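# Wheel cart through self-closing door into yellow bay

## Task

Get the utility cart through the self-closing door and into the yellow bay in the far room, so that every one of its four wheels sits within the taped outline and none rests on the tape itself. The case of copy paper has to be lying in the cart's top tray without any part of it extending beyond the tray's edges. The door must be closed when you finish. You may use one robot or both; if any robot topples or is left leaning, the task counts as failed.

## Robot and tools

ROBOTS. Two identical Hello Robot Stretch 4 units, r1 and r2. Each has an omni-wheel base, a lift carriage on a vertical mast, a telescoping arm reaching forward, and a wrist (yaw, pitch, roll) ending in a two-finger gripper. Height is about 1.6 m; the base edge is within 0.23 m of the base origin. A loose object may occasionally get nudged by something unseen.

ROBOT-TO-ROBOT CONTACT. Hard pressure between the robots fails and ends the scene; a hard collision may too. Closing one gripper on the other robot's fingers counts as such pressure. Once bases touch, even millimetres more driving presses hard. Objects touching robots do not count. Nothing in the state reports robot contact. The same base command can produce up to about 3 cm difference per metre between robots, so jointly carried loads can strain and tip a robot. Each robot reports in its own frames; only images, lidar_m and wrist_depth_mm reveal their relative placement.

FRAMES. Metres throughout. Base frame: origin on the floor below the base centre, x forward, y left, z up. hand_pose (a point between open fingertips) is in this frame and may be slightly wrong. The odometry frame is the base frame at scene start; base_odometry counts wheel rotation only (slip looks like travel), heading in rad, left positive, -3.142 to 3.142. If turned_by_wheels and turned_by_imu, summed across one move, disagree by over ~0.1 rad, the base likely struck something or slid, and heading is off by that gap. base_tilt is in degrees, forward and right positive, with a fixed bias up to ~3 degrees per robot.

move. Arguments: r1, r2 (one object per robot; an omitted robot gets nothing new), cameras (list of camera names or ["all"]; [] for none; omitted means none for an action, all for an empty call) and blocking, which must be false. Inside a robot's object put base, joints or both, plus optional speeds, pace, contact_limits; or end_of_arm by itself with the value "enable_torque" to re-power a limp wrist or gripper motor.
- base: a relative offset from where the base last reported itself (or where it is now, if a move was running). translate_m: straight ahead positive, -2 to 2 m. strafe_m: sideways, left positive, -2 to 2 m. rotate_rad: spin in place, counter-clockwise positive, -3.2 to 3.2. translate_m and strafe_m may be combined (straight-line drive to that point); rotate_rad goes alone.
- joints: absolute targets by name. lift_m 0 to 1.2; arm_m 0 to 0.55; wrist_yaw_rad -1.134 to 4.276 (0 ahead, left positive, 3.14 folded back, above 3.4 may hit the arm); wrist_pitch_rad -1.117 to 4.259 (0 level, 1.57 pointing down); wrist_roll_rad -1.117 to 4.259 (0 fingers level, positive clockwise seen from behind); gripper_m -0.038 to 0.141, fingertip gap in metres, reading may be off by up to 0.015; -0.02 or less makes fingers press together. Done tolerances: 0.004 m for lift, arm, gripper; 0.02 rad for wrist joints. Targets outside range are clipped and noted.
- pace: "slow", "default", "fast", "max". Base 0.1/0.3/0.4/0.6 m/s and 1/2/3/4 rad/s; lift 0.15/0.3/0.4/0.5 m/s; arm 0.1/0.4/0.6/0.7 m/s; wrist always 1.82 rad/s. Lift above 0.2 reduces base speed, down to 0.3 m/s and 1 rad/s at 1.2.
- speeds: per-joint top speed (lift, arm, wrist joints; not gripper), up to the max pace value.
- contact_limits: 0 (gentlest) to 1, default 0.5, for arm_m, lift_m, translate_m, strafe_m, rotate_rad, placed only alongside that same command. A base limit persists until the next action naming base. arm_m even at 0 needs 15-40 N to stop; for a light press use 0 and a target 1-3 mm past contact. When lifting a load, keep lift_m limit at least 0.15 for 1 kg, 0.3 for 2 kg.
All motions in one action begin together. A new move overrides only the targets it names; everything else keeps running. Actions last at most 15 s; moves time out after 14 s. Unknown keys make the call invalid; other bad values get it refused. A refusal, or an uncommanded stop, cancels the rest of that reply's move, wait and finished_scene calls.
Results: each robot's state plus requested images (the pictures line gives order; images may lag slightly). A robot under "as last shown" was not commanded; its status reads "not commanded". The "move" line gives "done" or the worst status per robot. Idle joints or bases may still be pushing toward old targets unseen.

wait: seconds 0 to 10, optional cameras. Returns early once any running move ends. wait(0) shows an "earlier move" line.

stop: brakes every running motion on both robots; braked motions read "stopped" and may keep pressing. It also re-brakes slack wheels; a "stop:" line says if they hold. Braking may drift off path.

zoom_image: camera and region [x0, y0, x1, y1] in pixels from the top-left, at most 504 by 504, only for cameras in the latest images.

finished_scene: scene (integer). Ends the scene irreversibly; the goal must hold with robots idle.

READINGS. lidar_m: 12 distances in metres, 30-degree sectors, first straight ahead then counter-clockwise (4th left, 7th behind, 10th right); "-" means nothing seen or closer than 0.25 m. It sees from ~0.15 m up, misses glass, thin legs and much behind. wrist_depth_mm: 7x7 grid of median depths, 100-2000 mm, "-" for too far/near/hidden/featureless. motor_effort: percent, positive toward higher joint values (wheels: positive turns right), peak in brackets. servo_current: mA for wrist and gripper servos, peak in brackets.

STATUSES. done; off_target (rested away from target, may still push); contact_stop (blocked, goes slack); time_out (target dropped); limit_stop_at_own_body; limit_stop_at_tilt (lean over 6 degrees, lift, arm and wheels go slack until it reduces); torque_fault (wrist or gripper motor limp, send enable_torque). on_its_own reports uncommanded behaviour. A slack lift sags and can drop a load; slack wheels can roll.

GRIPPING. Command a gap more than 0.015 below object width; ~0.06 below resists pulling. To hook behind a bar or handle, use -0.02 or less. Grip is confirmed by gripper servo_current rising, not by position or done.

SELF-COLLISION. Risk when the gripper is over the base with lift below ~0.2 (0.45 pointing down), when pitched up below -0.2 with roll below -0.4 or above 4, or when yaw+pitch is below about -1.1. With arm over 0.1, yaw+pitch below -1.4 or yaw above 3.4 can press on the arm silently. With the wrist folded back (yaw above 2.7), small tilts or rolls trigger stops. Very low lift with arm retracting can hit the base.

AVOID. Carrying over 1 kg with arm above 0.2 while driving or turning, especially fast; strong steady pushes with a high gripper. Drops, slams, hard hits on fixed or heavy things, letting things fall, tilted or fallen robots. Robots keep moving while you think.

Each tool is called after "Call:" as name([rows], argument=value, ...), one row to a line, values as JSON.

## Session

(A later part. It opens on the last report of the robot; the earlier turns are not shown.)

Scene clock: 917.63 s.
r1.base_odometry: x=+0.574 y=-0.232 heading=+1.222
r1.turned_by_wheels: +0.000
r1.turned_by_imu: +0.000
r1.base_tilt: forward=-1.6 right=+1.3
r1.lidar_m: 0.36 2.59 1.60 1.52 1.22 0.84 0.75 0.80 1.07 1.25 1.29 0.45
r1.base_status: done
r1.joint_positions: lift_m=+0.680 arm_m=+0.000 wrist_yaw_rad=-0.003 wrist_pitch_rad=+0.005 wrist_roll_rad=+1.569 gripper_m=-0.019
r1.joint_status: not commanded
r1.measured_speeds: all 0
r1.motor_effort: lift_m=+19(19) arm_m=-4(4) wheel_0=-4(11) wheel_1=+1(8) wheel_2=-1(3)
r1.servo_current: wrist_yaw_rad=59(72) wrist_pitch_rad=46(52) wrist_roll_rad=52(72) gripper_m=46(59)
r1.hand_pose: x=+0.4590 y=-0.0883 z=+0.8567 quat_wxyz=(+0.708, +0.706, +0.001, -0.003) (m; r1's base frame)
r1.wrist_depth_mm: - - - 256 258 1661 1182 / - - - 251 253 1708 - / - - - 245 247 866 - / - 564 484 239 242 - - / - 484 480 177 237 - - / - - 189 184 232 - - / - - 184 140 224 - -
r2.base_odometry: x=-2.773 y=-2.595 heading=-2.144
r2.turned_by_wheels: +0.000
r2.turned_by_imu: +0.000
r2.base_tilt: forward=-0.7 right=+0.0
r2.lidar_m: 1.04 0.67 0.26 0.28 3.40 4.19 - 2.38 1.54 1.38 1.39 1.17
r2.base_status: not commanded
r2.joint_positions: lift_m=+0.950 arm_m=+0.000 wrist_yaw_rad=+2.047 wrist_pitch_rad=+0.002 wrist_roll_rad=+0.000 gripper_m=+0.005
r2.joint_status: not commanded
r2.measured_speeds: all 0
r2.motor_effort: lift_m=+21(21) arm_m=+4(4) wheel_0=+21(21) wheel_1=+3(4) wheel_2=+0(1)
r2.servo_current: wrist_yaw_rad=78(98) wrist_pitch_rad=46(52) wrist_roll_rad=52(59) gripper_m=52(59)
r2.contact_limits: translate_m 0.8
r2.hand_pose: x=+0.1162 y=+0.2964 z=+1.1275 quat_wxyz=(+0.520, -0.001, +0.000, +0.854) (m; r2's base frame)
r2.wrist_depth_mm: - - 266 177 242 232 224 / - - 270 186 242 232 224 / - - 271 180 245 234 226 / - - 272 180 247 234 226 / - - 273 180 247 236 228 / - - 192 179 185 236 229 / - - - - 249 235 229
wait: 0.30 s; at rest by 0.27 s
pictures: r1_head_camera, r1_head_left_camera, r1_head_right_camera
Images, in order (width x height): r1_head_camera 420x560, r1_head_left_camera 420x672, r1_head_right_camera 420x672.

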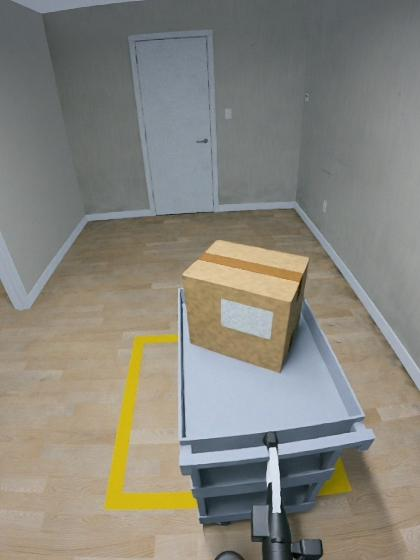

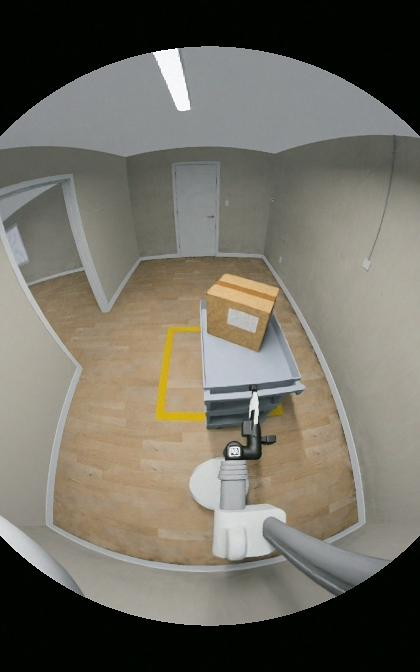

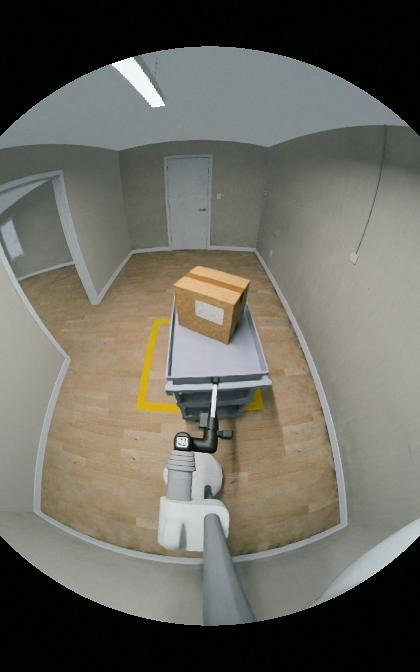

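Call:
move(blocking=false, r1={"base":{"translate_m":0.23},"pace":"slow"})

Call:
wait(seconds=8)

Call:
wait(seconds=0.3, cameras=["r1_head_camera","r1_head_left_camera","r1_head_right_camera"])

Call:
zoom_image(camera="r1_head_right_camera", region=[90, 290, 290, 490])

Call:
zoom_image(camera="r1_head_left_camera", region=[120, 290, 320, 490])

Scene clock: 926.87 s.
move: r1 moving
r1.base_odometry: x=+0.578 y=-0.221 heading=+1.222
r1.turned_by_wheels: +0.000
r1.turned_by_imu: +0.000
r1.base_tilt: forward=-1.6 right=+1.3
r1.lidar_m: 0.38 0.39 1.63 1.51 1.25 0.84 0.78 0.81 1.07 1.24 1.25 0.43
r1.base_status: translate_m moving
r1.joint_positions: lift_m=+0.680 arm_m=+0.000 wrist_yaw_rad=-0.003 wrist_pitch_rad=+0.005 wrist_roll_rad=+1.569 gripper_m=-0.019
r1.joint_status: not commanded
r1.measured_speeds: translate_m=+0.049 strafe_m=+0.000 rotate_rad=+0.001 lift_m=+0.000 arm_m=+0.000 wrist_yaw_rad=+0.000 wrist_pitch_rad=+0.000 wrist_roll_rad=+0.000
r1.motor_effort: lift_m=+19(19) arm_m=+4(4) wheel_0=+4(5) wheel_1=+5(5) wheel_2=-10(11)
r1.servo_current: wrist_yaw_rad=33(59) wrist_pitch_rad=46(52) wrist_roll_rad=39(59) gripper_m=46(52)
r1.hand_pose: x=+0.4590 y=-0.0883 z=+0.8567 quat_wxyz=(+0.708, +0.706, +0.001, -0.003) (m; r1's base frame)
r1.wrist_depth_mm: - - - 255 258 1661 1229 / - - - 250 254 1708 - / - - - 244 247 854 - / - 564 488 239 241 - - / - 488 480 177 236 - - / - - 207 183 232 - - / - - 185 141 224 - -
r2: as last shown
r2.lidar_m: 1.05 0.64 0.26 0.29 3.39 4.18 - 2.39 1.55 1.40 1.40 1.17
r2.motor_effort: lift_m=+20(21) arm_m=+4(4) wheel_0=+21(21) wheel_1=+3(3) wheel_2=+0(0)
r2.servo_current: wrist_yaw_rad=85(104) wrist_pitch_rad=46(46) wrist_roll_rad=46(52) gripper_m=39(59)
r2.contact_limits: translate_m 0.8
r2.wrist_depth_mm: - - 268 178 242 233 224 / - - 267 186 243 232 224 / - - 271 180 245 234 225 / - - 272 180 247 235 226 / - - 273 179 248 236 227 / - - 192 180 185 236 229 / - - - - 248 235 230
pictures: none

Scene clock: 929.97 s.
earlier move: r1 done
r1.base_odometry: x=+0.652 y=-0.016 heading=+1.223
r1.turned_by_wheels: +0.000
r1.turned_by_imu: +0.000
r1.base_tilt: forward=-1.6 right=+1.2
r1.lidar_m: 0.37 0.37 1.65 1.55 1.58 1.08 1.00 1.03 1.31 1.21 1.25 0.43
r1.base_status: done
r1.joint_positions: lift_m=+0.680 arm_m=+0.000 wrist_yaw_rad=-0.003 wrist_pitch_rad=+0.005 wrist_roll_rad=+1.569 gripper_m=-0.019
r1.joint_status: not commanded
r1.measured_speeds: all 0
r1.motor_effort: lift_m=+19(19) arm_m=+4(4) wheel_0=+4(8) wheel_1=+3(7) wheel_2=-3(11)
r1.servo_current: wrist_yaw_rad=52(65) wrist_pitch_rad=46(59) wrist_roll_rad=46(65) gripper_m=46(59)
r1.hand_pose: x=+0.4590 y=-0.0882 z=+0.8567 quat_wxyz=(+0.708, +0.706, +0.001, -0.003) (m; r1's base frame)
r1.wrist_depth_mm: - - - 216 300 312 1098 / - - - - 279 1708 1205 / - - - 257 263 1863 - / - - 647 246 250 - - / - 477 469 237 240 - - / - 492 211 185 231 - - / - - 185 166 178 - -
r2.base_odometry: x=-2.773 y=-2.595 heading=-2.144
r2.turned_by_wheels: +0.000
r2.turned_by_imu: +0.000
r2.base_tilt: forward=-0.7 right=+0.0
r2.lidar_m: 1.06 0.64 0.26 0.29 3.40 4.21 - 2.39 1.56 1.39 1.41 1.15
r2.base_status: not commanded
r2.joint_positions: lift_m=+0.950 arm_m=+0.000 wrist_yaw_rad=+2.047 wrist_pitch_rad=+0.002 wrist_roll_rad=+0.000 gripper_m=+0.005
r2.joint_status: not commanded
r2.measured_speeds: all 0
r2.motor_effort: lift_m=+21(21) arm_m=+4(4) wheel_0=+21(22) wheel_1=+3(3) wheel_2=+0(0)
r2.servo_current: wrist_yaw_rad=85(104) wrist_pitch_rad=39(46) wrist_roll_rad=46(59) gripper_m=52(59)
r2.contact_limits: translate_m 0.8
r2.hand_pose: x=+0.1162 y=+0.2964 z=+1.1275 quat_wxyz=(+0.520, -0.001, +0.000, +0.854) (m; r2's base frame)
r2.wrist_depth_mm: - - 266 177 243 232 224 / - - 270 186 243 232 224 / - - 272 180 245 234 225 / - - 271 180 247 236 227 / - - 273 180 248 236 227 / - - 192 179 184 236 229 / - - - - 248 235 229
wait: 3.10 of 8 s (r1 has come to rest)
pictures: none

Scene clock: 930.27 s.
r1.base_odometry: x=+0.652 y=-0.016 heading=+1.223
r1.turned_by_wheels: +0.000
r1.turned_by_imu: +0.000
r1.base_tilt: forward=-1.6 right=+1.3
r1.lidar_m: 0.33 0.35 1.65 1.54 1.57 1.07 0.99 1.03 1.31 1.22 1.24 0.45
r1.base_status: done
r1.joint_positions: lift_m=+0.680 arm_m=+0.000 wrist_yaw_rad=-0.003 wrist_pitch_rad=+0.005 wrist_roll_rad=+1.569 gripper_m=-0.019
r1.joint_status: not commanded
r1.measured_speeds: all 0
r1.motor_effort: lift_m=+19(19) arm_m=+4(4) wheel_0=+4(8) wheel_1=+4(7) wheel_2=-3(11)
r1.servo_current: wrist_yaw_rad=78(65) wrist_pitch_rad=39(59) wrist_roll_rad=39(65) gripper_m=52(59)
r1.hand_pose: x=+0.4590 y=-0.0882 z=+0.8567 quat_wxyz=(+0.708, +0.706, +0.001, -0.003) (m; r1's base frame)
r1.wrist_depth_mm: - - - 215 300 312 1078 / - - - - 279 1708 1205 / - - - 258 263 1863 - / - - 661 245 250 - - / - 473 473 236 241 - - / - 492 211 185 230 - - / - - 185 166 178 - -
r2.base_odometry: x=-2.773 y=-2.595 heading=-2.144
r2.turned_by_wheels: +0.000
r2.turned_by_imu: +0.000
r2.base_tilt: forward=-0.7 right=+0.0
r2.lidar_m: 1.05 0.63 0.25 0.29 3.41 4.19 - 2.41 1.54 1.39 1.41 1.17
r2.base_status: not commanded
r2.joint_positions: lift_m=+0.950 arm_m=+0.000 wrist_yaw_rad=+2.047 wrist_pitch_rad=+0.002 wrist_roll_rad=+0.000 gripper_m=+0.005
r2.joint_status: not commanded
r2.measured_speeds: all 0
r2.motor_effort: lift_m=+21(21) arm_m=+4(4) wheel_0=+21(22) wheel_1=+3(3) wheel_2=+0(0)
r2.servo_current: wrist_yaw_rad=98(104) wrist_pitch_rad=46(46) wrist_roll_rad=46(59) gripper_m=46(59)
r2.contact_limits: translate_m 0.8
r2.hand_pose: x=+0.1162 y=+0.2964 z=+1.1275 quat_wxyz=(+0.520, -0.001, +0.000, +0.854) (m; r2's base frame)
r2.wrist_depth_mm: - - 268 178 243 232 223 / - - 270 186 243 232 224 / - - 270 179 246 234 225 / - - 273 180 246 233 228 / - - 274 180 248 236 226 / - - 192 180 185 236 229 / - - - - 249 236 230
wait: 0.30 s; at rest by 0.27 s
pictures: r1_head_camera, r1_head_left_camera, r1_head_right_camera
Images, in order (width x height): r1_head_camera 420x560, r1_head_left_camera 420x672, r1_head_right_camera 420x672.

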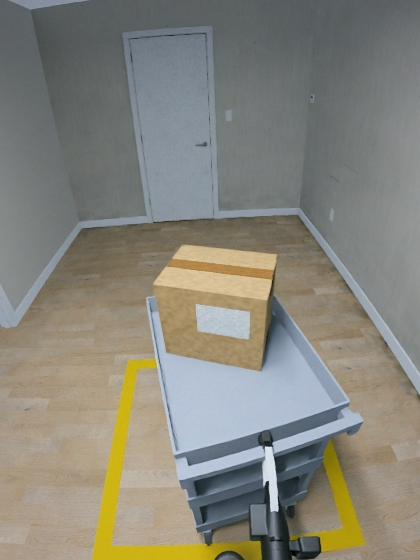

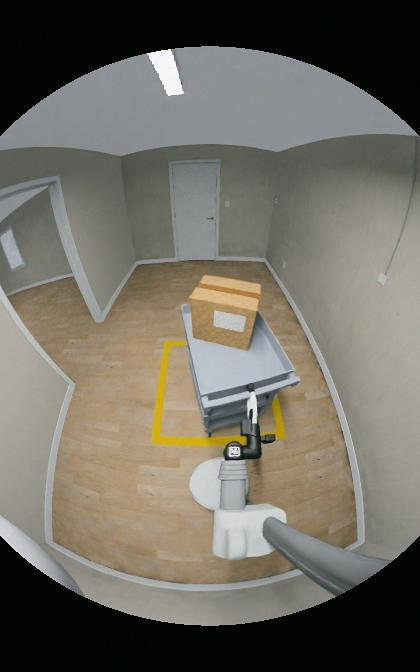

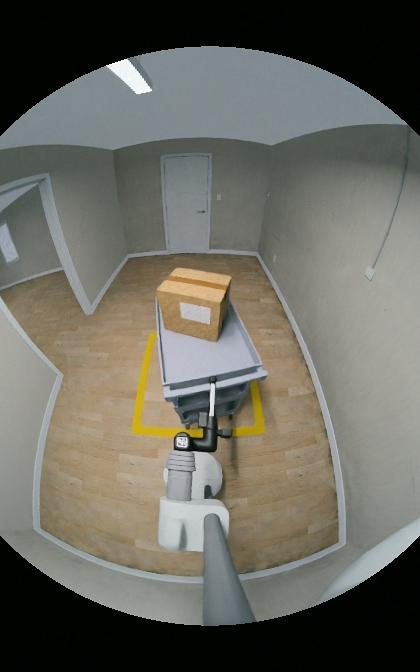

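Scaled by 2.520 from the camera's 420x672 image, which has a finer 600x960 frame.

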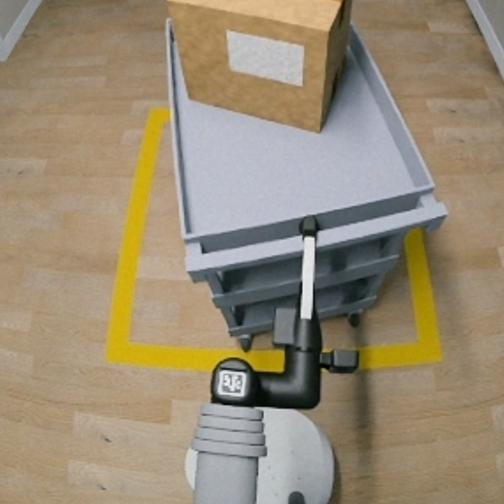

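Scaled by 2.520 from the camera's 420x672 image, which has a finer 600x960 frame.

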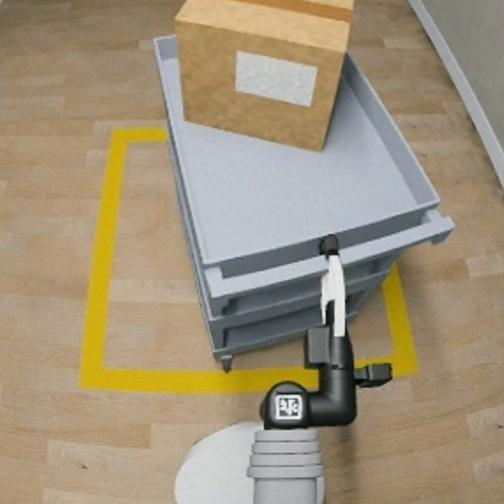

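Call:
move(blocking=false, r1={"base":{"translate_m":0.13,"strafe_m":0.14},"pace":"slow"})

Call:
wait(seconds=8)

Call:
wait(seconds=0.3, cameras=["r1_head_camera","r1_head_left_camera","r1_head_right_camera"])

Call:
zoom_image(camera="r1_head_right_camera", region=[90, 290, 290, 490])

Call:
zoom_image(camera="r1_head_left_camera", region=[120, 290, 320, 490])

Scene clock: 942.90 s.
move: r1 moving
r1.base_odometry: x=+0.646 y=-0.005 heading=+1.222
r1.turned_by_wheels: +0.000
r1.turned_by_imu: -0.001
r1.base_tilt: forward=-1.6 right=+1.3
r1.lidar_m: 0.34 0.37 1.64 1.53 1.55 1.08 1.00 1.02 1.34 1.23 1.27 0.46
r1.base_status: translate_m moving; strafe_m moving
r1.joint_positions: lift_m=+0.680 arm_m=+0.000 wrist_yaw_rad=-0.003 wrist_pitch_rad=+0.005 wrist_roll_rad=+1.569 gripper_m=-0.019
r1.joint_status: not commanded
r1.measured_speeds: translate_m=+0.033 strafe_m=+0.036 rotate_rad=-0.004 lift_m=+0.000 arm_m=+0.000 wrist_yaw_rad=+0.000 wrist_pitch_rad=+0.000 wrist_roll_rad=+0.000
r1.motor_effort: lift_m=+19(19) arm_m=+4(4) wheel_0=-5(5) wheel_1=+8(8) wheel_2=-5(7)
r1.servo_current: wrist_yaw_rad=52(65) wrist_pitch_rad=39(52) wrist_roll_rad=59(65) gripper_m=46(52)
r1.hand_pose: x=+0.4590 y=-0.0882 z=+0.8567 quat_wxyz=(+0.708, +0.706, +0.001, -0.003) (m; r1's base frame)
r1.wrist_depth_mm: - - - 222 310 314 325 / - - - - 286 1708 1229 / - - - - 266 1921 - / - - - 250 255 - - / - 477 469 237 241 - - / - 488 473 184 231 - - / - - 185 157 177 - -
r2: as last shown
r2.lidar_m: 1.07 0.64 0.26 0.29 3.38 4.21 - 2.40 1.49 1.37 1.40 1.18
r2.motor_effort: lift_m=+20(21) arm_m=+4(4) wheel_0=+21(21) wheel_1=+3(3) wheel_2=+0(0)
r2.servo_current: wrist_yaw_rad=78(91) wrist_pitch_rad=39(46) wrist_roll_rad=46(52) gripper_m=52(52)
r2.contact_limits: translate_m 0.8
r2.wrist_depth_mm: - - 267 177 243 232 223 / - - 268 187 244 232 224 / - - 270 180 244 233 226 / - - 272 180 247 236 226 / - - 274 179 248 236 227 / - - 192 180 184 236 229 / - - - - 249 235 230
pictures: none

Scene clock: 945.57 s.
earlier move: r1 done
r1.base_odometry: x=+0.565 y=+0.153 heading=+1.222
r1.turned_by_wheels: +0.000
r1.turned_by_imu: +0.000
r1.base_tilt: forward=-1.6 right=+1.2
r1.lidar_m: 0.37 0.42 1.52 1.42 1.46 1.24 1.15 1.18 1.44 1.35 1.37 0.42
r1.base_status: done
r1.joint_positions: lift_m=+0.680 arm_m=+0.000 wrist_yaw_rad=-0.003 wrist_pitch_rad=+0.005 wrist_roll_rad=+1.569 gripper_m=-0.019
r1.joint_status: not commanded
r1.measured_speeds: all 0
r1.motor_effort: lift_m=+19(19) arm_m=+4(4) wheel_0=-6(11) wheel_1=+2(8) wheel_2=-4(9)
r1.servo_current: wrist_yaw_rad=52(78) wrist_pitch_rad=46(59) wrist_roll_rad=59(65) gripper_m=52(52)
r1.hand_pose: x=+0.4590 y=-0.0882 z=+0.8567 quat_wxyz=(+0.708, +0.706, +0.001, -0.003) (m; r1's base frame)
r1.wrist_depth_mm: - - - 200 266 1661 1205 / - - - 256 259 1708 - / - - - 247 251 1863 - / - - 512 241 244 - - / - 488 484 179 236 - - / - - 189 184 231 - - / - - 185 153 224 - -
r2.base_odometry: x=-2.773 y=-2.595 heading=-2.144
r2.turned_by_wheels: +0.000
r2.turned_by_imu: +0.000
r2.base_tilt: forward=-0.7 right=+0.0
r2.lidar_m: 1.07 0.62 0.25 0.30 3.41 4.18 - 2.40 1.53 1.37 1.40 1.18
r2.base_status: not commanded
r2.joint_positions: lift_m=+0.950 arm_m=+0.000 wrist_yaw_rad=+2.047 wrist_pitch_rad=+0.002 wrist_roll_rad=+0.000 gripper_m=+0.005
r2.joint_status: not commanded
r2.measured_speeds: all 0
r2.motor_effort: lift_m=+21(21) arm_m=+4(4) wheel_0=+21(21) wheel_1=+3(3) wheel_2=+0(0)
r2.servo_current: wrist_yaw_rad=98(98) wrist_pitch_rad=46(46) wrist_roll_rad=52(65) gripper_m=46(59)
r2.contact_limits: translate_m 0.8
r2.hand_pose: x=+0.1162 y=+0.2964 z=+1.1275 quat_wxyz=(+0.520, -0.001, +0.000, +0.854) (m; r2's base frame)
r2.wrist_depth_mm: - - 266 178 242 233 224 / - - 270 186 243 231 224 / - - 270 180 244 233 225 / - - 273 180 246 236 226 / - - 273 179 247 236 227 / - - 192 179 185 236 229 / - - - - 249 235 229
wait: 2.67 of 8 s (r1 has come to rest)
pictures: none

Scene clock: 945.87 s.
r1.base_odometry: x=+0.565 y=+0.153 heading=+1.222
r1.turned_by_wheels: +0.000
r1.turned_by_imu: +0.000
r1.base_tilt: forward=-1.6 right=+1.3
r1.lidar_m: 0.36 0.42 1.51 1.40 1.42 1.23 1.14 1.19 1.46 1.35 1.40 0.41
r1.base_status: done
r1.joint_positions: lift_m=+0.680 arm_m=+0.000 wrist_yaw_rad=-0.003 wrist_pitch_rad=+0.005 wrist_roll_rad=+1.569 gripper_m=-0.019
r1.joint_status: not commanded
r1.measured_speeds: all 0
r1.motor_effort: lift_m=+19(19) arm_m=+4(4) wheel_0=-6(11) wheel_1=+2(8) wheel_2=-4(9)
r1.servo_current: wrist_yaw_rad=39(78) wrist_pitch_rad=46(59) wrist_roll_rad=65(65) gripper_m=52(52)
r1.hand_pose: x=+0.4590 y=-0.0882 z=+0.8567 quat_wxyz=(+0.708, +0.706, +0.001, -0.003) (m; r1's base frame)
r1.wrist_depth_mm: - - - 200 267 1661 1182 / - - - 255 258 1756 - / - - - 247 250 1921 - / - - 508 241 243 - - / - 480 477 179 236 - - / - - 190 184 231 - - / - - 185 153 223 - -
r2.base_odometry: x=-2.773 y=-2.595 heading=-2.144
r2.turned_by_wheels: +0.000
r2.turned_by_imu: +0.000
r2.base_tilt: forward=-0.7 right=+0.0
r2.lidar_m: 1.07 0.61 0.27 0.28 3.39 4.18 - 2.40 1.56 1.37 1.41 1.16
r2.base_status: not commanded
r2.joint_positions: lift_m=+0.950 arm_m=+0.000 wrist_yaw_rad=+2.047 wrist_pitch_rad=+0.002 wrist_roll_rad=+0.000 gripper_m=+0.005
r2.joint_status: not commanded
r2.measured_speeds: all 0
r2.motor_effort: lift_m=+21(21) arm_m=+4(4) wheel_0=+21(21) wheel_1=+3(3) wheel_2=+0(0)
r2.servo_current: wrist_yaw_rad=85(98) wrist_pitch_rad=39(46) wrist_roll_rad=33(65) gripper_m=46(59)
r2.contact_limits: translate_m 0.8
r2.hand_pose: x=+0.1162 y=+0.2964 z=+1.1275 quat_wxyz=(+0.520, -0.001, +0.000, +0.854) (m; r2's base frame)
r2.wrist_depth_mm: - - 268 178 242 232 223 / - - 267 186 243 232 224 / - - 271 180 245 233 225 / - - 272 180 246 235 226 / - - 273 179 247 236 228 / - - 191 180 185 236 229 / - - - - 249 234 229
wait: 0.30 s; at rest by 0.27 s
pictures: r1_head_camera, r1_head_left_camera, r1_head_right_camera
Images, in order (width x height): r1_head_camera 420x560, r1_head_left_camera 420x672, r1_head_right_camera 420x672.

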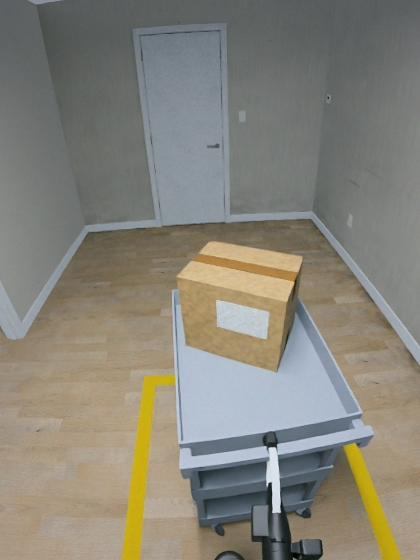

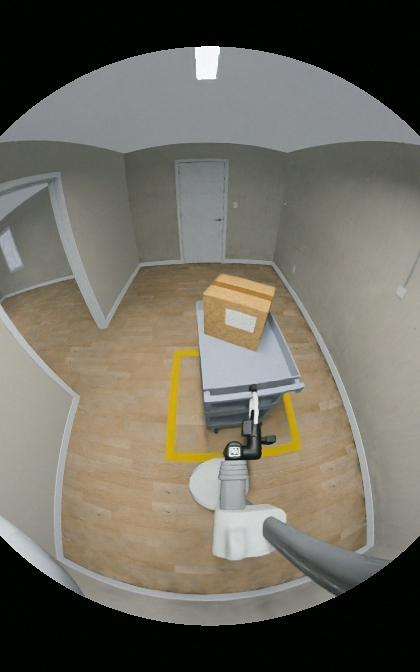

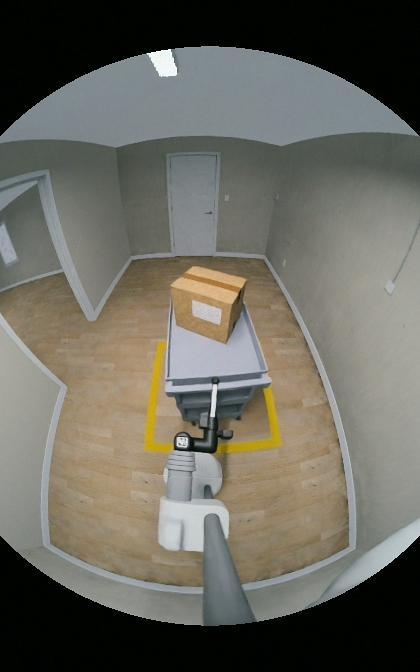

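Scaled by 2.520 from the camera's 420x672 image, which has a finer 600x960 frame.

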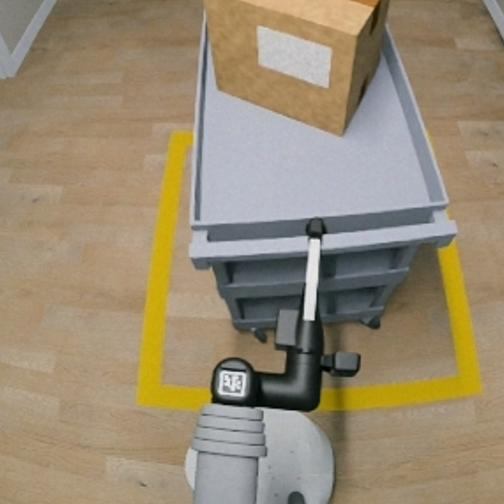

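Scaled by 2.520 from the camera's 420x672 image, which has a finer 600x960 frame.

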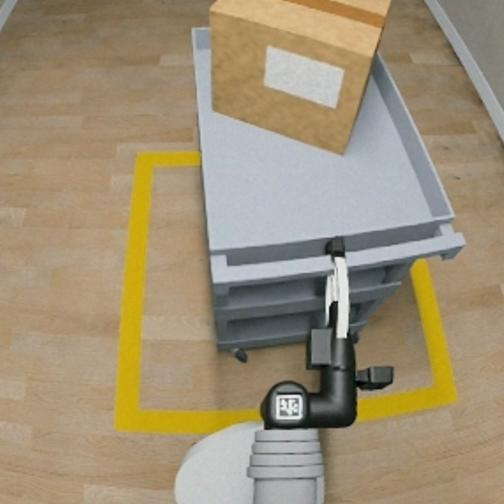

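Call:
move(blocking=false, r1={"joints":{"gripper_m":0.12}})

Call:
wait(seconds=2)

Call:
move(blocking=false, r1={"base":{"translate_m":-0.3},"pace":"slow"})

Call:
wait(seconds=5)

Call:
move(blocking=false, r1={"base":{"strafe_m":0.65}})

Call:
wait(seconds=5)

Call:
wait(seconds=0.3, cameras=["r1_head_camera","r1_head_right_camera","r1_wrist_camera"])

Call:
zoom_image(camera="r1_head_camera", region=[120, 260, 420, 560])

Scene clock: 954.90 s.
move: r1 moving
r1.base_odometry: x=+0.565 y=+0.153 heading=+1.222
r1.turned_by_wheels: +0.000
r1.turned_by_imu: +0.000
r1.base_tilt: forward=-1.6 right=+1.3
r1.lidar_m: 0.36 0.40 1.52 1.42 1.45 1.23 1.13 1.17 1.47 1.33 1.40 0.44
r1.base_status: not commanded
r1.joint_positions: lift_m=+0.680 arm_m=+0.000 wrist_yaw_rad=-0.003 wrist_pitch_rad=+0.005 wrist_roll_rad=+1.569 gripper_m=+0.005
r1.joint_status: gripper_m moving
r1.measured_speeds: translate_m=+0.000 strafe_m=+0.000 rotate_rad=+0.001 lift_m=+0.000 arm_m=+0.000 wrist_yaw_rad=+0.000 wrist_pitch_rad=+0.000 wrist_roll_rad=+0.000
r1.motor_effort: lift_m=+19(19) arm_m=+4(4) wheel_0=-6(7) wheel_1=+2(2) wheel_2=-4(4)
r1.servo_current: wrist_yaw_rad=52(72) wrist_pitch_rad=39(52) wrist_roll_rad=65(72) gripper_m=78(78)
r1.hand_pose: x=+0.4590 y=-0.0882 z=+0.8567 quat_wxyz=(+0.708, +0.706, +0.001, -0.003) (m; r1's base frame)
r1.wrist_depth_mm: - - - 202 270 1756 1182 / - - - 258 262 1708 - / - - - 251 254 1708 - / - - 512 244 247 - - / - 496 480 182 240 - - / - - 496 185 235 - - / - - 182 149 226 - -
r2: as last shown
r2.lidar_m: 1.05 0.66 0.26 0.29 3.40 4.19 - 2.38 1.53 1.39 1.39 1.18
r2.motor_effort: lift_m=+20(21) arm_m=+4(4) wheel_0=+21(21) wheel_1=+3(3) wheel_2=+0(0)
r2.servo_current: wrist_yaw_rad=104(104) wrist_pitch_rad=46(46) wrist_roll_rad=46(59) gripper_m=46(52)
r2.contact_limits: translate_m 0.8
r2.wrist_depth_mm: - - 267 178 242 232 224 / - - 268 186 243 233 224 / - - 270 180 245 235 226 / - - 272 180 245 235 227 / - - 273 179 249 236 227 / - - 192 180 184 236 229 / - - - - 249 235 230
pictures: none

Scene clock: 956.57 s.
earlier move: r1 done
r1.base_odometry: x=+0.565 y=+0.153 heading=+1.222
r1.turned_by_wheels: +0.000
r1.turned_by_imu: +0.000
r1.base_tilt: forward=-1.6 right=+1.3
r1.lidar_m: 0.38 0.41 1.50 1.40 1.47 1.22 1.14 1.17 1.45 1.36 1.39 0.44
r1.base_status: not commanded
r1.joint_positions: lift_m=+0.680 arm_m=+0.000 wrist_yaw_rad=-0.003 wrist_pitch_rad=+0.005 wrist_roll_rad=+1.569 gripper_m=+0.120
r1.joint_status: all done
r1.measured_speeds: all 0
r1.motor_effort: lift_m=+19(19) arm_m=+4(4) wheel_0=-4(7) wheel_1=+2(2) wheel_2=-4(4)
r1.servo_current: wrist_yaw_rad=46(72) wrist_pitch_rad=59(59) wrist_roll_rad=39(72) gripper_m=46(98)
r1.hand_pose: x=+0.4590 y=-0.0882 z=+0.8567 quat_wxyz=(+0.708, +0.706, +0.001, -0.003) (m; r1's base frame)
r1.wrist_depth_mm: - - - 201 271 1661 1205 / - - - 259 263 1708 - / - - - 252 254 1863 - / - - 508 189 249 - - / - 492 484 183 241 - - / - - 500 185 236 - - / - - 183 152 228 - -
r2.base_odometry: x=-2.773 y=-2.595 heading=-2.144
r2.turned_by_wheels: +0.000
r2.turned_by_imu: +0.000
r2.base_tilt: forward=-0.7 right=+0.0
r2.lidar_m: 1.05 0.64 0.25 0.29 3.38 4.18 - 2.38 1.54 1.37 1.38 1.21
r2.base_status: not commanded
r2.joint_positions: lift_m=+0.950 arm_m=+0.000 wrist_yaw_rad=+2.047 wrist_pitch_rad=+0.002 wrist_roll_rad=+0.000 gripper_m=+0.005
r2.joint_status: not commanded
r2.measured_speeds: all 0
r2.motor_effort: lift_m=+21(21) arm_m=+4(4) wheel_0=+21(21) wheel_1=+3(4) wheel_2=+0(0)
r2.servo_current: wrist_yaw_rad=91(104) wrist_pitch_rad=39(46) wrist_roll_rad=46(59) gripper_m=39(52)
r2.contact_limits: translate_m 0.8
r2.hand_pose: x=+0.1162 y=+0.2964 z=+1.1275 quat_wxyz=(+0.520, -0.001, +0.000, +0.854) (m; r2's base frame)
r2.wrist_depth_mm: - - 267 178 243 232 223 / - - 268 186 243 231 225 / - - 270 180 245 233 225 / - - 272 180 246 236 226 / - - 274 179 247 236 227 / - - 192 180 185 236 229 / - - - - 248 235 230
wait: 1.67 of 2 s (r1 has come to rest)
pictures: none

Scene clock: 957.07 s.
move: r1 moving
r1.base_odometry: x=+0.561 y=+0.142 heading=+1.222
r1.turned_by_wheels: +0.000
r1.turned_by_imu: +0.000
r1.base_tilt: forward=-1.6 right=+1.3
r1.lidar_m: 0.38 0.43 1.53 1.40 1.44 1.20 1.12 1.16 1.43 1.35 1.35 0.44
r1.base_status: translate_m moving
r1.joint_positions: lift_m=+0.680 arm_m=+0.000 wrist_yaw_rad=-0.003 wrist_pitch_rad=+0.003 wrist_roll_rad=+1.569 gripper_m=+0.120
r1.joint_status: not commanded
r1.measured_speeds: translate_m=-0.051 strafe_m=+0.000 rotate_rad=+0.002 lift_m=+0.000 arm_m=+0.000 wrist_yaw_rad=+0.008 wrist_pitch_rad=+0.000 wrist_roll_rad=+0.000
r1.motor_effort: lift_m=+19(19) arm_m=+4(4) wheel_0=-5(8) wheel_1=-2(5) wheel_2=+7(7)
r1.servo_current: wrist_yaw_rad=39(65) wrist_pitch_rad=46(59) wrist_roll_rad=65(65) gripper_m=46(46)
r1.hand_pose: x=+0.4590 y=-0.0882 z=+0.8574 quat_wxyz=(+0.708, +0.706, +0.000, -0.002) (m; r1's base frame)
r1.wrist_depth_mm: - - - 202 267 1708 1255 / - - - 259 263 1808 - / - - - 255 254 - - / - 535 484 250 252 - - / - 517 504 244 247 - - / - - 521 184 239 198 - / - - 585 138 237 798 -
r2: as last shown
r2.base_tilt: forward=-0.6 right=+0.0
r2.lidar_m: 1.07 0.61 0.26 0.28 3.39 4.21 - 2.43 1.55 1.37 1.40 1.20
r2.motor_effort: lift_m=+21(21) arm_m=+4(4) wheel_0=+20(21) wheel_1=+3(3) wheel_2=+0(0)
r2.servo_current: wrist_yaw_rad=85(91) wrist_pitch_rad=46(46) wrist_roll_rad=46(52) gripper_m=46(52)
r2.contact_limits: translate_m 0.8
r2.wrist_depth_mm: - - 267 177 241 232 223 / - - 268 186 242 232 224 / - - 270 180 246 234 225 / - - 272 180 245 235 227 / - - 272 179 248 236 228 / - - 192 180 185 236 229 / - - - - 249 235 230
pictures: none

Scene clock: 960.87 s.
earlier move: r1 done
r1.base_odometry: x=+0.463 y=-0.128 heading=+1.222
r1.turned_by_wheels: +0.000
r1.turned_by_imu: -0.001
r1.base_tilt: forward=-1.6 right=+1.3
r1.lidar_m: 0.64 2.45 1.49 1.38 1.31 0.88 0.84 0.87 1.17 1.37 1.43 0.71
r1.base_status: done
r1.joint_positions: lift_m=+0.680 arm_m=+0.000 wrist_yaw_rad=-0.003 wrist_pitch_rad=+0.003 wrist_roll_rad=+1.569 gripper_m=+0.120
r1.joint_status: not commanded
r1.measured_speeds: all 0
r1.motor_effort: lift_m=+19(19) arm_m=+4(4) wheel_0=-3(8) wheel_1=-2(7) wheel_2=+1(7)
r1.servo_current: wrist_yaw_rad=52(72) wrist_pitch_rad=46(59) wrist_roll_rad=46(65) gripper_m=39(52)
r1.hand_pose: x=+0.4590 y=-0.0882 z=+0.8574 quat_wxyz=(+0.708, +0.706, +0.000, -0.002) (m; r1's base frame)
r1.wrist_depth_mm: - - - - - 1708 1255 / - - - 564 - 580 574 / - - - 931 - - 554 / - - 778 544 - - 544 / - - 809 525 - - 525 / - - 831 517 196 196 512 / - - - 144 512 517 517
r2.base_odometry: x=-2.773 y=-2.595 heading=-2.144
r2.turned_by_wheels: +0.000
r2.turned_by_imu: +0.001
r2.base_tilt: forward=-0.7 right=+0.0
r2.lidar_m: 1.07 0.64 0.25 0.30 3.40 4.19 - 2.40 1.55 1.39 1.42 1.19
r2.base_status: not commanded
r2.joint_positions: lift_m=+0.950 arm_m=+0.000 wrist_yaw_rad=+2.047 wrist_pitch_rad=+0.002 wrist_roll_rad=+0.000 gripper_m=+0.005
r2.joint_status: not commanded
r2.measured_speeds: all 0
r2.motor_effort: lift_m=+20(21) arm_m=+4(5) wheel_0=+21(21) wheel_1=+3(4) wheel_2=+0(0)
r2.servo_current: wrist_yaw_rad=78(98) wrist_pitch_rad=46(46) wrist_roll_rad=46(65) gripper_m=52(59)
r2.contact_limits: translate_m 0.8
r2.hand_pose: x=+0.1162 y=+0.2964 z=+1.1275 quat_wxyz=(+0.520, -0.001, +0.000, +0.854) (m; r2's base frame)
r2.wrist_depth_mm: - - 268 178 242 233 223 / - - 268 187 243 231 225 / - - 270 180 245 235 225 / - - 271 180 246 236 227 / - - 274 179 249 236 227 / - - 193 179 185 236 229 / - - - - 249 235 229
wait: 3.80 of 5 s (r1 has come to rest)
pictures: none

Scene clock: 961.37 s.
move: r1 moving
r1.base_odometry: x=+0.429 y=-0.116 heading=+1.222
r1.turned_by_wheels: +0.000
r1.turned_by_imu: +0.000
r1.base_tilt: forward=-1.5 right=+1.3
r1.lidar_m: 0.67 2.43 1.44 1.34 1.32 0.92 0.85 0.86 1.14 1.41 1.43 0.73
r1.base_status: strafe_m moving
r1.joint_positions: lift_m=+0.680 arm_m=+0.000 wrist_yaw_rad=-0.003 wrist_pitch_rad=+0.003 wrist_roll_rad=+1.569 gripper_m=+0.120
r1.joint_status: not commanded
r1.measured_speeds: translate_m=-0.001 strafe_m=+0.140 rotate_rad=+0.008 lift_m=+0.000 arm_m=+0.000 wrist_yaw_rad=+0.000 wrist_pitch_rad=+0.000 wrist_roll_rad=+0.000
r1.motor_effort: lift_m=+18(19) arm_m=+4(4) wheel_0=-10(11) wheel_1=+10(10) wheel_2=+0(1)
r1.servo_current: wrist_yaw_rad=52(59) wrist_pitch_rad=39(52) wrist_roll_rad=59(59) gripper_m=39(46)
r1.hand_pose: x=+0.4590 y=-0.0882 z=+0.8574 quat_wxyz=(+0.708, +0.706, +0.000, -0.002) (m; r1's base frame)
r1.wrist_depth_mm: - - - - - 1863 1160 / - - - 564 - 574 564 / - - - 854 - - 549 / - - 778 535 - - 539 / - - 831 521 - - 530 / - - 854 517 198 196 517 / - - - 145 512 1661 -
r2: as last shown
r2.turned_by_imu: +0.000
r2.lidar_m: 1.04 0.65 0.25 0.29 3.40 4.17 - 2.41 1.56 1.39 1.41 1.16
r2.motor_effort: lift_m=+21(21) arm_m=+4(4) wheel_0=+21(21) wheel_1=+3(3) wheel_2=+0(0)
r2.servo_current: wrist_yaw_rad=78(91) wrist_pitch_rad=39(39) wrist_roll_rad=39(52) gripper_m=46(52)
r2.contact_limits: translate_m 0.8
r2.wrist_depth_mm: - - 266 178 242 232 224 / - - 268 186 243 232 224 / - - 270 180 245 234 226 / - - 272 180 246 236 226 / - - 274 180 248 236 227 / - - 192 180 185 236 229 / - - - - 248 235 230
pictures: none

Scene clock: 964.37 s.
earlier move: r1 done
r1.base_odometry: x=-0.148 y=+0.094 heading=+1.222
r1.turned_by_wheels: +0.000
r1.turned_by_imu: +0.003
r1.base_tilt: forward=-1.6 right=+1.3
r1.lidar_m: 3.80 1.15 0.82 0.74 0.77 0.94 0.88 0.91 1.22 2.02 1.01 0.87
r1.base_status: done
r1.joint_positions: lift_m=+0.680 arm_m=+0.000 wrist_yaw_rad=-0.003 wrist_pitch_rad=+0.003 wrist_roll_rad=+1.569 gripper_m=+0.120
r1.joint_status: not commanded
r1.measured_speeds: all 0
r1.motor_effort: lift_m=+19(19) arm_m=+4(4) wheel_0=-1(12) wheel_1=+0(10) wheel_2=+0(2)
r1.servo_current: wrist_yaw_rad=39(78) wrist_pitch_rad=46(52) wrist_roll_rad=46(65) gripper_m=39(52)
r1.hand_pose: x=+0.4590 y=-0.0882 z=+0.8574 quat_wxyz=(+0.708, +0.706, +0.000, -0.002) (m; r1's base frame)
r1.wrist_depth_mm: - - - 878 - 1537 - / - - - - - 1756 1182 / - - - - - 1756 1205 / - - - - - 1756 1229 / - - - - - 1756 1255 / - - - - - 214 1255 / - - - 144 - 1921 1255
r2.base_odometry: x=-2.773 y=-2.595 heading=-2.144
r2.turned_by_wheels: +0.000
r2.turned_by_imu: +0.000
r2.base_tilt: forward=-0.7 right=+0.0
r2.lidar_m: 1.05 0.67 0.26 0.30 3.41 4.17 - 2.41 1.57 1.38 1.40 1.20
r2.base_status: not commanded
r2.joint_positions: lift_m=+0.950 arm_m=+0.000 wrist_yaw_rad=+2.047 wrist_pitch_rad=+0.002 wrist_roll_rad=+0.000 gripper_m=+0.005
r2.joint_status: not commanded
r2.measured_speeds: all 0
r2.motor_effort: lift_m=+20(21) arm_m=+4(4) wheel_0=+21(22) wheel_1=+3(3) wheel_2=+0(0)
r2.servo_current: wrist_yaw_rad=85(91) wrist_pitch_rad=39(46) wrist_roll_rad=39(59) gripper_m=46(59)
r2.contact_limits: translate_m 0.8
r2.hand_pose: x=+0.1162 y=+0.2964 z=+1.1275 quat_wxyz=(+0.520, -0.001, +0.000, +0.854) (m; r2's base frame)
r2.wrist_depth_mm: - - 268 178 242 232 224 / - - 270 186 243 232 224 / - - 271 180 246 234 226 / - - 272 180 247 235 227 / - - 273 179 247 236 228 / - - 192 180 185 236 229 / - - - - 249 235 230
wait: 3.00 of 5 s (r1 has come to rest)
pictures: none

Scene clock: 964.67 s.
r1.base_odometry: x=-0.148 y=+0.094 heading=+1.222
r1.turned_by_wheels: +0.000
r1.turned_by_imu: +0.000
r1.base_tilt: forward=-1.5 right=+1.2
r1.lidar_m: 3.82 1.17 0.80 0.74 0.75 0.93 0.88 0.92 1.22 2.03 0.96 0.85
r1.base_status: done
r1.joint_positions: lift_m=+0.680 arm_m=+0.000 wrist_yaw_rad=-0.003 wrist_pitch_rad=+0.003 wrist_roll_rad=+1.569 gripper_m=+0.120
r1.joint_status: not commanded
r1.measured_speeds: all 0
r1.motor_effort: lift_m=+18(19) arm_m=+4(4) wheel_0=-1(12) wheel_1=+0(10) wheel_2=+0(2)
r1.servo_current: wrist_yaw_rad=52(78) wrist_pitch_rad=39(52) wrist_roll_rad=46(65) gripper_m=39(52)
r1.hand_pose: x=+0.4590 y=-0.0882 z=+0.8574 quat_wxyz=(+0.708, +0.706, +0.000, -0.002) (m; r1's base frame)
r1.wrist_depth_mm: - - - 878 - 1576 - / - - - - - 1708 1182 / - - - - - 1756 1229 / - - - - - 1756 1229 / - - - - - 1756 1255 / - - - - - 213 1281 / - - - 145 - 1983 1229
r2.base_odometry: x=-2.773 y=-2.595 heading=-2.144
r2.turned_by_wheels: +0.000
r2.turned_by_imu: +0.000
r2.base_tilt: forward=-0.7 right=+0.0
r2.lidar_m: 1.07 0.61 0.26 0.30 3.40 4.17 - 2.39 1.54 1.38 1.39 1.16
r2.base_status: not commanded
r2.joint_positions: lift_m=+0.950 arm_m=+0.000 wrist_yaw_rad=+2.047 wrist_pitch_rad=+0.002 wrist_roll_rad=+0.000 gripper_m=+0.005
r2.joint_status: not commanded
r2.measured_speeds: all 0
r2.motor_effort: lift_m=+21(21) arm_m=+4(4) wheel_0=+21(22) wheel_1=+3(3) wheel_2=+0(0)
r2.servo_current: wrist_yaw_rad=85(91) wrist_pitch_rad=39(46) wrist_roll_rad=46(59) gripper_m=46(59)
r2.contact_limits: translate_m 0.8
r2.hand_pose: x=+0.1162 y=+0.2964 z=+1.1275 quat_wxyz=(+0.520, -0.001, +0.000, +0.854) (m; r2's base frame)
r2.wrist_depth_mm: - - 266 177 242 232 223 / - - 270 186 243 232 224 / - - 272 179 245 234 225 / - - 272 180 247 235 226 / - - 273 179 248 236 228 / - - 191 179 185 236 229 / - - - - 248 235 230
wait: 0.30 s; at rest by 0.27 s
pictures: r1_head_camera, r1_head_right_camera, r1_wrist_camera
Images, in order (width x height): r1_head_camera 420x560, r1_head_right_camera 420x672, r1_wrist_camera 616x392.

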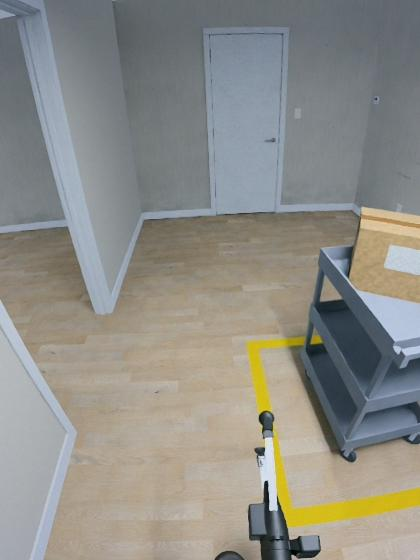

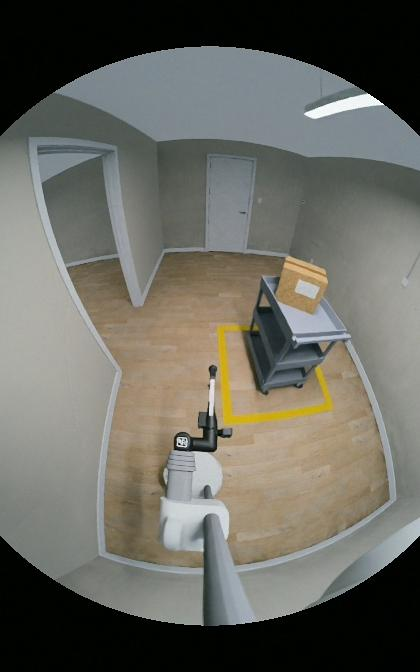

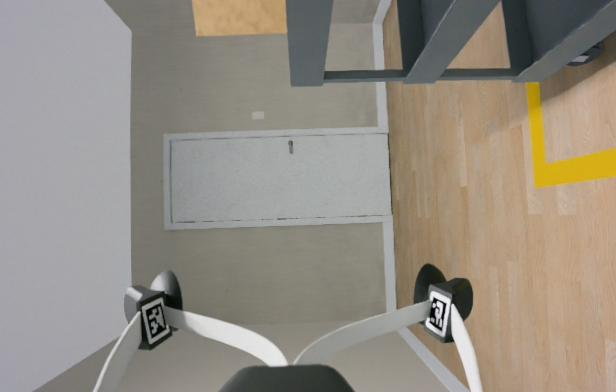

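Scaled by 1.680 from the camera's 420x560 image, which has a finer 600x800 frame.

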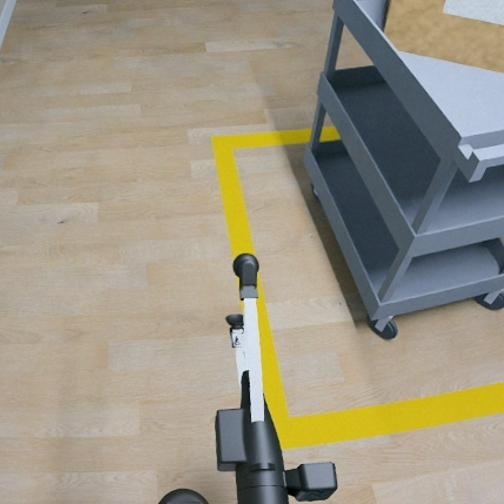

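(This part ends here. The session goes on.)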